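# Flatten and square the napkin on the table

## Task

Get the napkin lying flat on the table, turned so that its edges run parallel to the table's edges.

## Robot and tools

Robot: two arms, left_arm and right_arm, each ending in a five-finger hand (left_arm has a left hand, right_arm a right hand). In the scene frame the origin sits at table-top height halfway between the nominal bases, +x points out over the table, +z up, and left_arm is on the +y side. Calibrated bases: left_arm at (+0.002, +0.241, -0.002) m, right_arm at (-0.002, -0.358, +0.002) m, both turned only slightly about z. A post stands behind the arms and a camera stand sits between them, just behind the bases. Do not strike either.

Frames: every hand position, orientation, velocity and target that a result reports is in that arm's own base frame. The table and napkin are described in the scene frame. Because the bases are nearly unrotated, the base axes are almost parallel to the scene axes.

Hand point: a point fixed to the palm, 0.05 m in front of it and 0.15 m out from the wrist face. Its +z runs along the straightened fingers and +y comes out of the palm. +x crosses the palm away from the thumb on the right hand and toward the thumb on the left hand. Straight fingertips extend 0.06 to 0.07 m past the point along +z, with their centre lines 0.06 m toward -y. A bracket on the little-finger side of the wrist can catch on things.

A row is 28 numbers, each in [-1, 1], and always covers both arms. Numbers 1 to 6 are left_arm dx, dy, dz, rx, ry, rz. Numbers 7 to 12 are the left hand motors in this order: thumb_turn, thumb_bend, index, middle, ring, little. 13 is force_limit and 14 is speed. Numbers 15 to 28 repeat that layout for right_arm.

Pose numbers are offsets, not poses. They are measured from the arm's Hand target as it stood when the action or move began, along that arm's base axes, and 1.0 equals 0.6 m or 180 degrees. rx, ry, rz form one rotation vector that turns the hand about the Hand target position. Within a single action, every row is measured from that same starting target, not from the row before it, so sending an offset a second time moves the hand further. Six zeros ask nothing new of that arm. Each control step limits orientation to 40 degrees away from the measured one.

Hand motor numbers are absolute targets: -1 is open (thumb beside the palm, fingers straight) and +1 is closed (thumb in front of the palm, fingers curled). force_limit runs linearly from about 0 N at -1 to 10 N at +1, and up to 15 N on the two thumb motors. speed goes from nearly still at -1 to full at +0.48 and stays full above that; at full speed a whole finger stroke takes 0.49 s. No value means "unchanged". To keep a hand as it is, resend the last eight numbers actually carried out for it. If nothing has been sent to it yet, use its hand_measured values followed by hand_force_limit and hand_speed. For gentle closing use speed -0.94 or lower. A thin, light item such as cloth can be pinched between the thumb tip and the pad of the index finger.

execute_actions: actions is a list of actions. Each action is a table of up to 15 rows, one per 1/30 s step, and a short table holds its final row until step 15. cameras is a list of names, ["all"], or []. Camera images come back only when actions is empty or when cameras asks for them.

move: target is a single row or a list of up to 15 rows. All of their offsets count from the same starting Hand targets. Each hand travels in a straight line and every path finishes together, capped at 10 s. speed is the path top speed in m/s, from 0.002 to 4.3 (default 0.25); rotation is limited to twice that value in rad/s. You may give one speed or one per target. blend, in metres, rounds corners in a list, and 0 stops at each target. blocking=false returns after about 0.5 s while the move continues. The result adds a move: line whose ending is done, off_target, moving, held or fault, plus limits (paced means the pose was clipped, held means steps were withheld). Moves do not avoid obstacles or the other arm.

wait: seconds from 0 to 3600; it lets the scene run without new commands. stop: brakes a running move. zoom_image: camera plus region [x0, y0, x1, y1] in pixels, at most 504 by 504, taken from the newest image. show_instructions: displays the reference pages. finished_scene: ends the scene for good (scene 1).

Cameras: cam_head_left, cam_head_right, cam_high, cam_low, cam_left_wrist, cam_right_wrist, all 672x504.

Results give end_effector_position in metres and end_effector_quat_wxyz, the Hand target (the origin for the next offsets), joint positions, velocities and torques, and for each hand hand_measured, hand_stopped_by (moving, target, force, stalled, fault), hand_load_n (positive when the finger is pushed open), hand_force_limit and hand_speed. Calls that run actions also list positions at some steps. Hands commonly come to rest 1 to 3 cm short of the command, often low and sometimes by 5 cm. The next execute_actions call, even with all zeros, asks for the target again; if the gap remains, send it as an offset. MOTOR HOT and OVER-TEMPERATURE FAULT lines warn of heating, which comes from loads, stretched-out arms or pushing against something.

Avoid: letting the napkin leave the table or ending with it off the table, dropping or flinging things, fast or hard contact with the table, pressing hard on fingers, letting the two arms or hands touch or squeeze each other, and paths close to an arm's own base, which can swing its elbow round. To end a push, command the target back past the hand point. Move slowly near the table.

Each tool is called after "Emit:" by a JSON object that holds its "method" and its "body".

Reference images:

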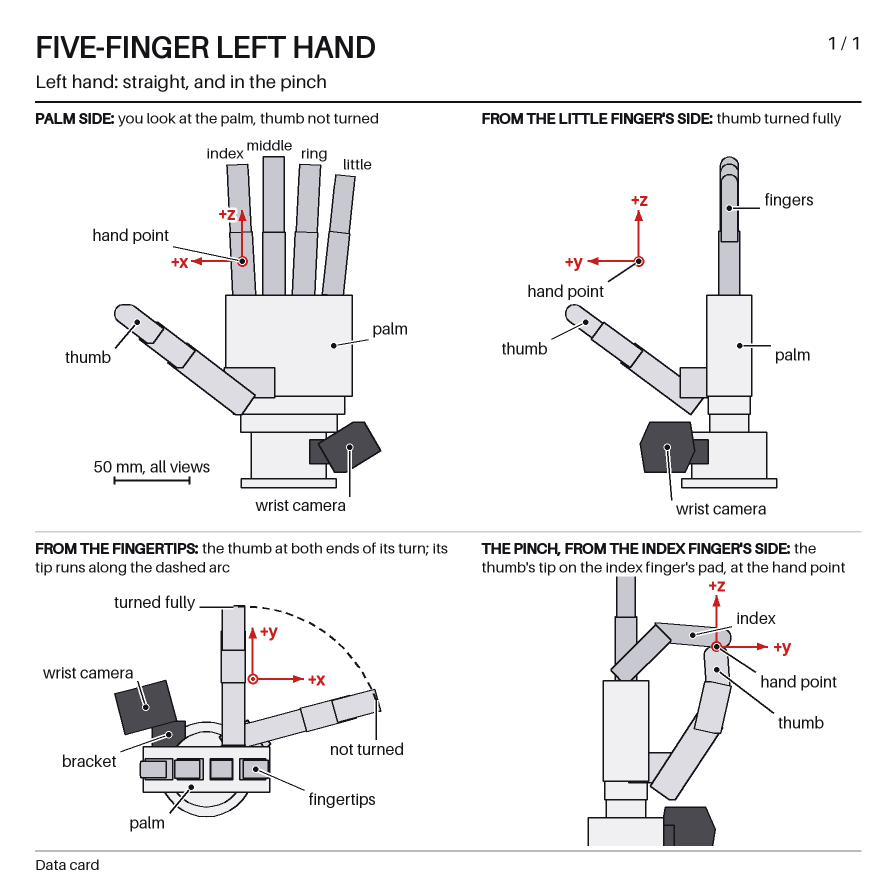

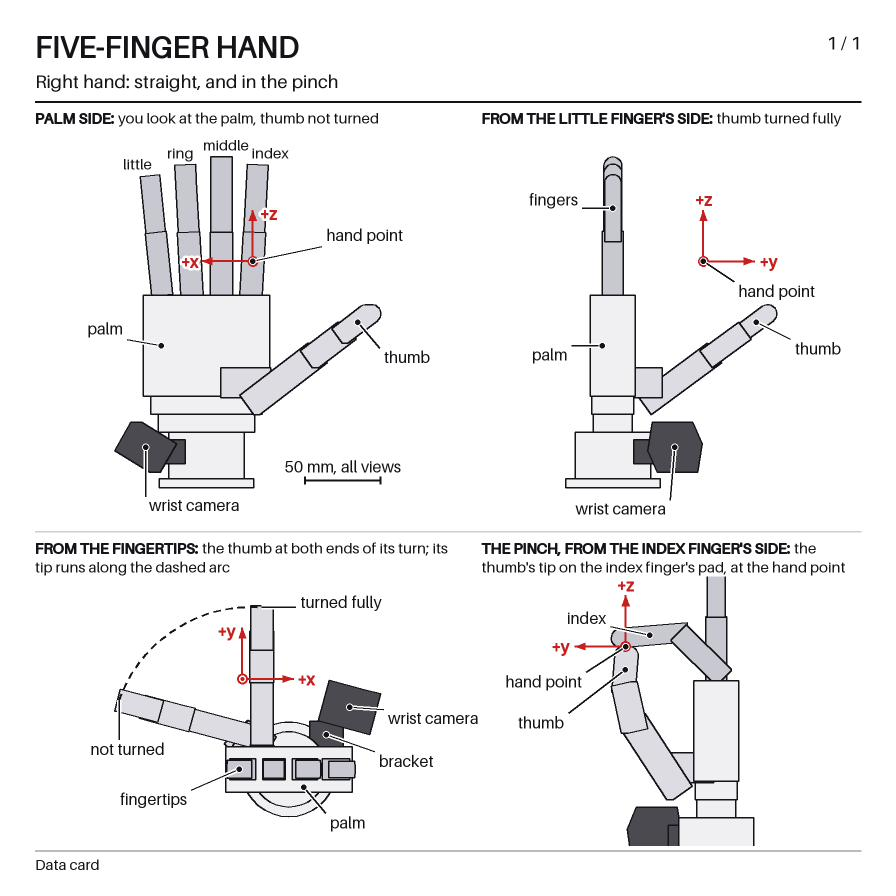

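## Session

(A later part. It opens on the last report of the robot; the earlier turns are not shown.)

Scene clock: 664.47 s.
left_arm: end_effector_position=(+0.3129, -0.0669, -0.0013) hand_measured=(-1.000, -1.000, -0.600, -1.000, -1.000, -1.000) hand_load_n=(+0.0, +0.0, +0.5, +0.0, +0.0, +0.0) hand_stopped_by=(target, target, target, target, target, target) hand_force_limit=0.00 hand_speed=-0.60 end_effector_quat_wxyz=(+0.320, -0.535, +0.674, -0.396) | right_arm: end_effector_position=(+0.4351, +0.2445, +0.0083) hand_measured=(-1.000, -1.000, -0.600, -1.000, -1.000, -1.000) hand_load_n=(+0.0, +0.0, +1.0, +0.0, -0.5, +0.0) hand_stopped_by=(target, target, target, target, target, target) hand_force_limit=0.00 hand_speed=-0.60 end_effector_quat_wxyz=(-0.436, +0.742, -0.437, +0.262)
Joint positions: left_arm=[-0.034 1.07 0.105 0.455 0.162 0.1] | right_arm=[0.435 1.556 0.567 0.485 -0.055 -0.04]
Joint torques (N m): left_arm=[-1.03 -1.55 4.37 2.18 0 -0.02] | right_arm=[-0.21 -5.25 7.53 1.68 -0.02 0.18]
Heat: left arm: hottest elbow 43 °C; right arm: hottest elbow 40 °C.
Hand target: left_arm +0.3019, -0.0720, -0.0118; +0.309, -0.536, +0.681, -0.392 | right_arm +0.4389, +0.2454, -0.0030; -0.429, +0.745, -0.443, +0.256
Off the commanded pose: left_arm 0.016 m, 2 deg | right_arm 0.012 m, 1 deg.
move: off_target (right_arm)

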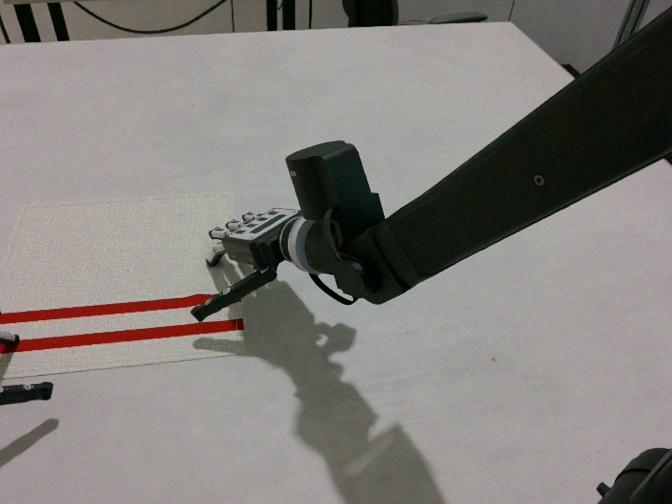

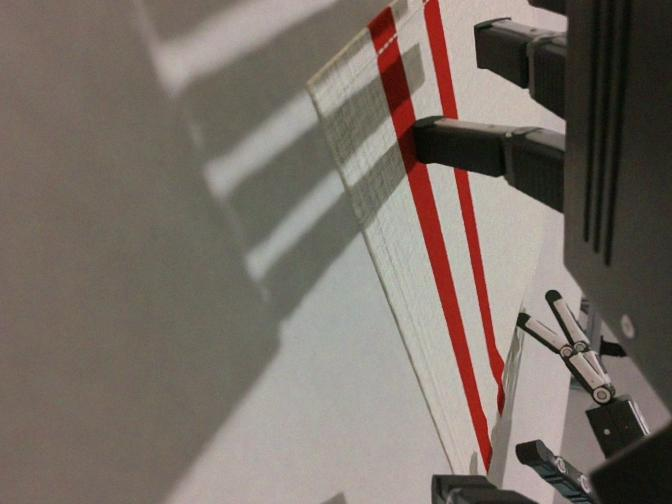

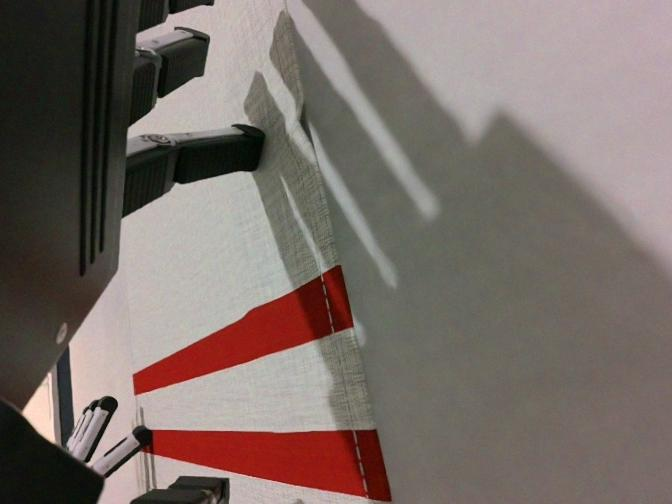

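Emit:
{"method": "move", "body": {"target": [0, 0, 0, 0, 0, 0, -1, -1, -0.6, -1, -1, -1, 0, -0.6, 0.02, 0.002, 0.003, 0, 0, 0, -1, -1, -0.6, -1, -1, -1, 0, -0.6], "speed": 0.05, "cameras": ["cam_high", "cam_low", "cam_left_wrist", "cam_right_wrist"]}}

Scene clock: 669.97 s.
left_arm: end_effector_position=(+0.3129, -0.0669, -0.0013) hand_measured=(-1.000, -1.000, -0.600, -1.000, -1.000, -1.000) hand_load_n=(-0.5, +0.0, +0.5, +0.0, +0.0, +0.0) hand_stopped_by=(target, target, target, target, target, target) hand_force_limit=0.00 hand_speed=-0.60 end_effector_quat_wxyz=(+0.320, -0.535, +0.674, -0.396) | right_arm: end_effector_position=(+0.4434, +0.2488, +0.0083) hand_measured=(-1.000, -1.000, -0.600, -1.000, -1.000, -1.000) hand_load_n=(+0.0, +0.0, +1.0, +0.0, +0.0, +0.0) hand_stopped_by=(target, target, target, target, target, target) hand_force_limit=0.00 hand_speed=-0.60 end_effector_quat_wxyz=(-0.439, +0.742, -0.435, +0.260)
Joint positions: left_arm=[-0.034 1.07 0.105 0.455 0.162 0.1] | right_arm=[0.432 1.577 0.591 0.485 -0.065 -0.04]
Joint torques (N m): left_arm=[-1.03 -1.55 4.37 2.19 0 -0.02] | right_arm=[-0.79 -5.83 8.21 1.18 -0.03 0.14]
Heat: left arm: hottest elbow 42 °C; right arm: hottest elbow 40 °C.
Hand target: left_arm +0.3019, -0.0720, -0.0118; +0.309, -0.536, +0.681, -0.392 | right_arm +0.4509, +0.2465, -0.0013; -0.429, +0.745, -0.443, +0.256
Off the commanded pose: left_arm 0.016 m, 2 deg | right_arm 0.012 m, 1 deg.
move: off_target (right_arm)

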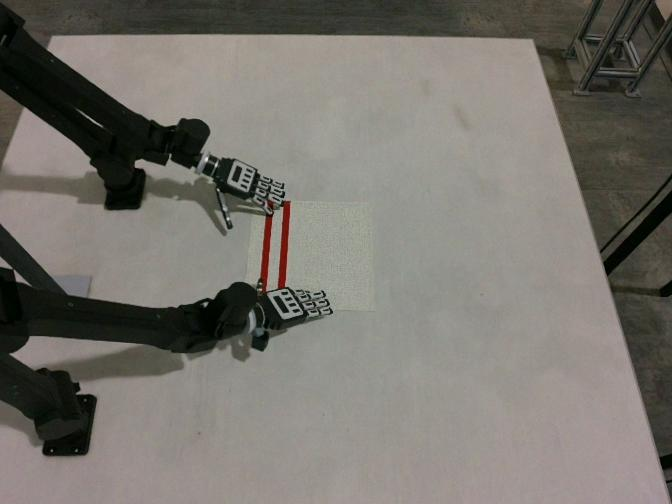

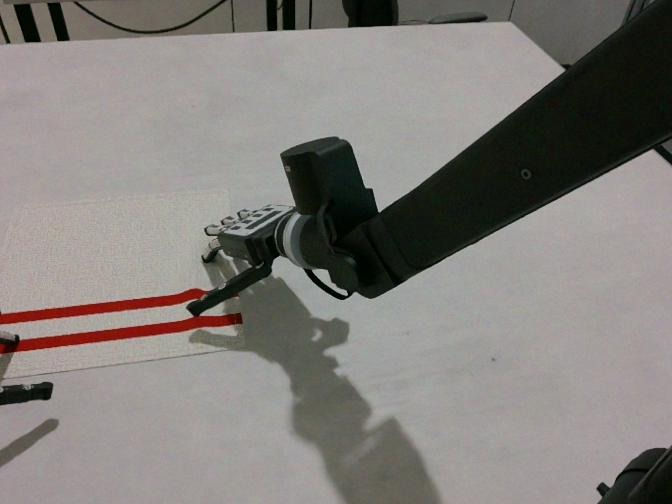

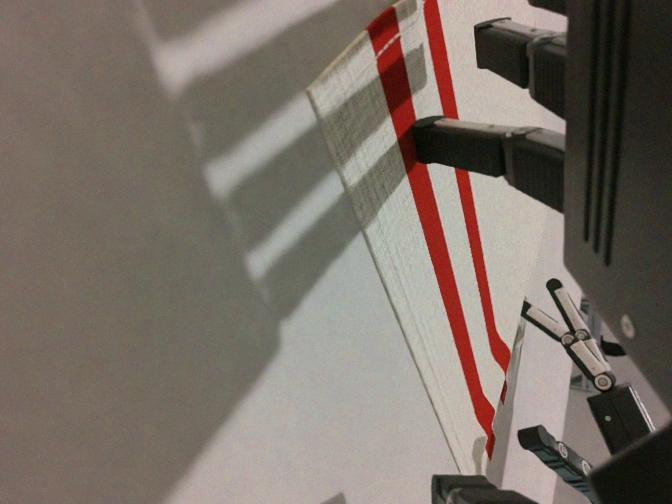

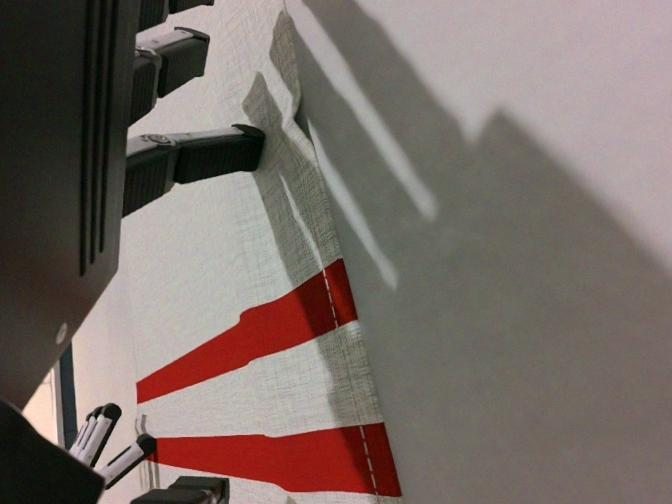

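Emit:
{"method": "move", "body": {"target": [[0.01, 0, 0.1, 0, 0, 0, -1, -1, -0.6, -1, -1, -1, 0, -0.6, 0.025, 0.0, 0.1, 0, 0, 0, -1, -1, -0.6, -1, -1, -1, 0, -0.6],[0.01, 0.3, 0.25, 0, 0, 0, -1, -1, -0.6, -1, -1, -1, 0, -0.6, 0.025, -0.4, 0.25, 0, 0, 0, -1, -1, -0.6, -1, -1, -1, 0, -0.6]], "speed": 0.2, "blend": [0.03, 0], "cameras": ["cam_head_left", "cam_head_right", "cam_high", "cam_low"]}}

Emit:
{"method": "zoom_image", "body": {"camera": "cam_head_right", "region": [280, 280, 344, 328]}}

Emit:
{"method": "zoom_image", "body": {"camera": "cam_head_right", "region": [340, 280, 404, 328]}}

Emit:
{"method": "zoom_image", "body": {"camera": "cam_head_right", "region": [280, 215, 410, 335]}}

Emit:
{"method": "zoom_image", "body": {"camera": "cam_high", "region": [220, 180, 400, 330]}}

Scene clock: 688.53 s.
left_arm: end_effector_position=(+0.2982, +0.0928, +0.1187) hand_measured=(-1.000, -1.000, -0.600, -1.000, -1.000, -1.000) hand_load_n=(+0.0, +0.0, +0.0, +0.0, +0.0, +0.0) hand_stopped_by=(target, target, target, target, target, target) hand_force_limit=0.00 hand_speed=-0.60 end_effector_quat_wxyz=(+0.292, -0.542, +0.682, -0.396) | right_arm: end_effector_position=(+0.4496, +0.0110, +0.1275) hand_measured=(-1.000, -1.000, -0.600, -1.000, -1.000, -1.000) hand_load_n=(+0.0, +0.0, +0.0, +0.0, +0.0, +0.0) hand_stopped_by=(target, target, target, target, target, target) hand_force_limit=0.00 hand_speed=-0.60 end_effector_quat_wxyz=(-0.425, +0.744, -0.457, +0.238)
Joint positions: left_arm=[0.741 0.882 0.504 -0.466 0.809 0.647] | right_arm=[-0.234 1.25 0.747 -0.194 -0.613 -0.41]
Joint torques (N m): left_arm=[1.38 -2.32 11.77 0.96 0.6 0.15] | right_arm=[0.03 -6.24 12.93 0.99 -0.37 -0.05]
Heat: left arm: hottest elbow 41 °C; right arm: hottest elbow 39 °C.
Hand target: left_arm +0.3080, +0.1079, +0.1382; +0.309, -0.536, +0.681, -0.392 | right_arm +0.4659, +0.0065, +0.1488; -0.429, +0.745, -0.443, +0.256
Off the commanded pose: left_arm 0.027 m, 2 deg | right_arm 0.027 m, 3 deg.
move: off_target (left_arm, right_arm)

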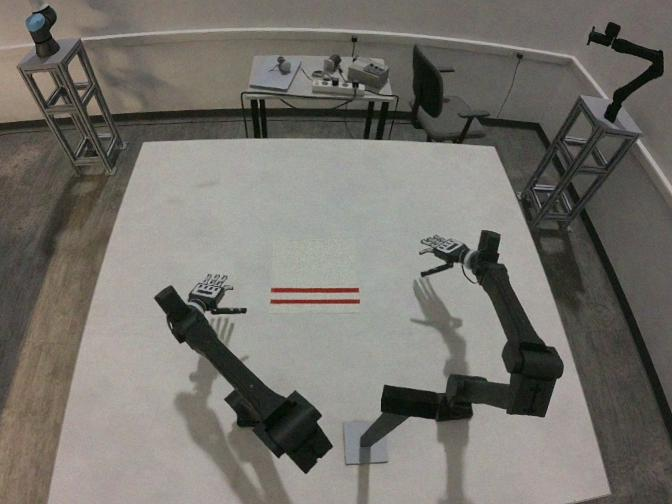

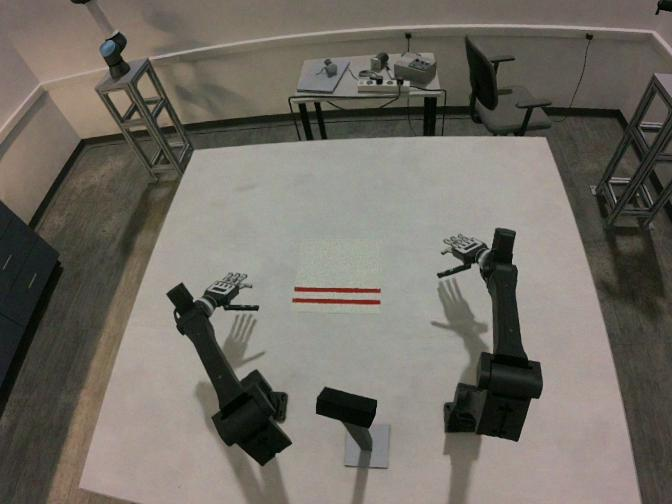

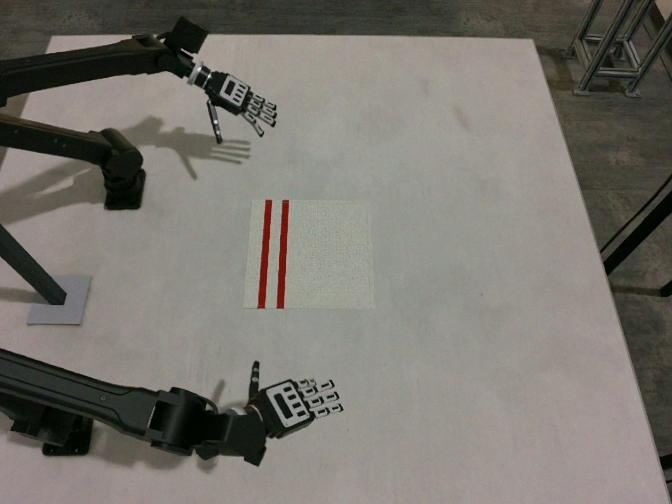

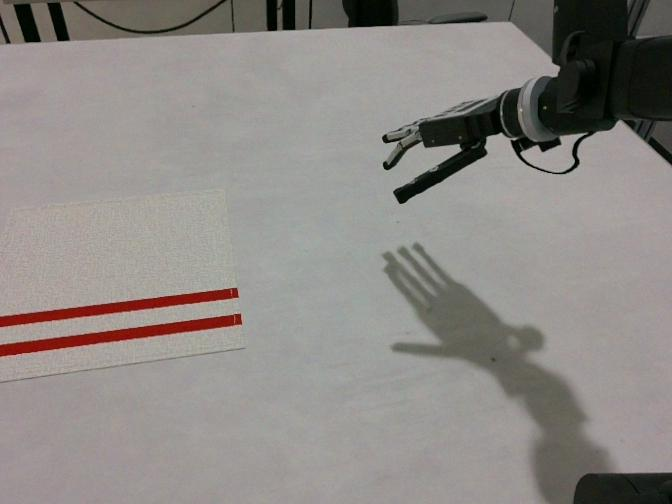

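Scaled by 7.875 from the camera's image (finer frame: 960x720).

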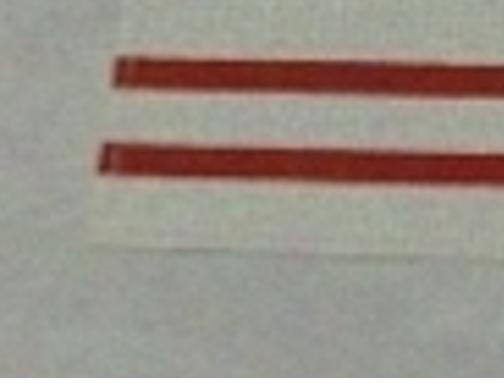

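Scaled by 7.875 from the camera's image (finer frame: 960x720).

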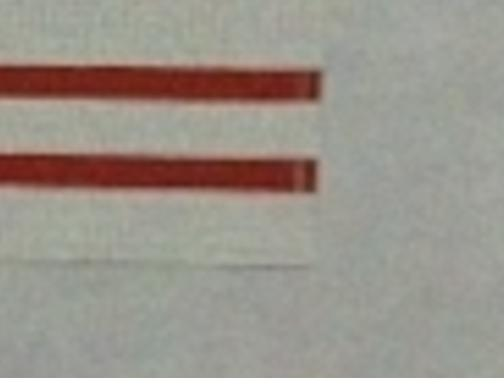

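Scaled by 3.877 from the camera's image (finer frame: 960x720).

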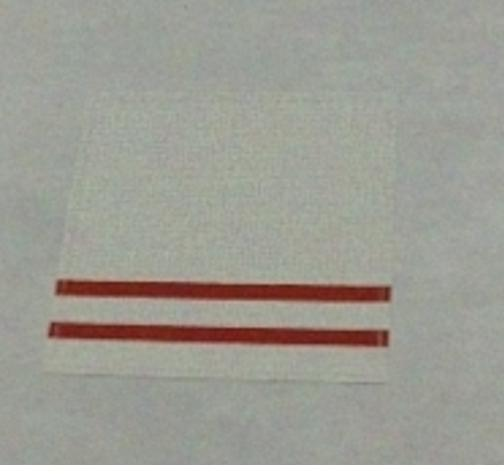

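Scaled by 2.800 from the camera's image (finer frame: 960x720).

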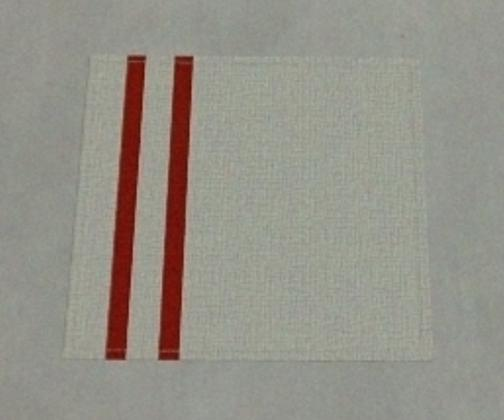

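Emit:
{"method": "finished_scene", "body": {}}

The scene is finished: the task was done.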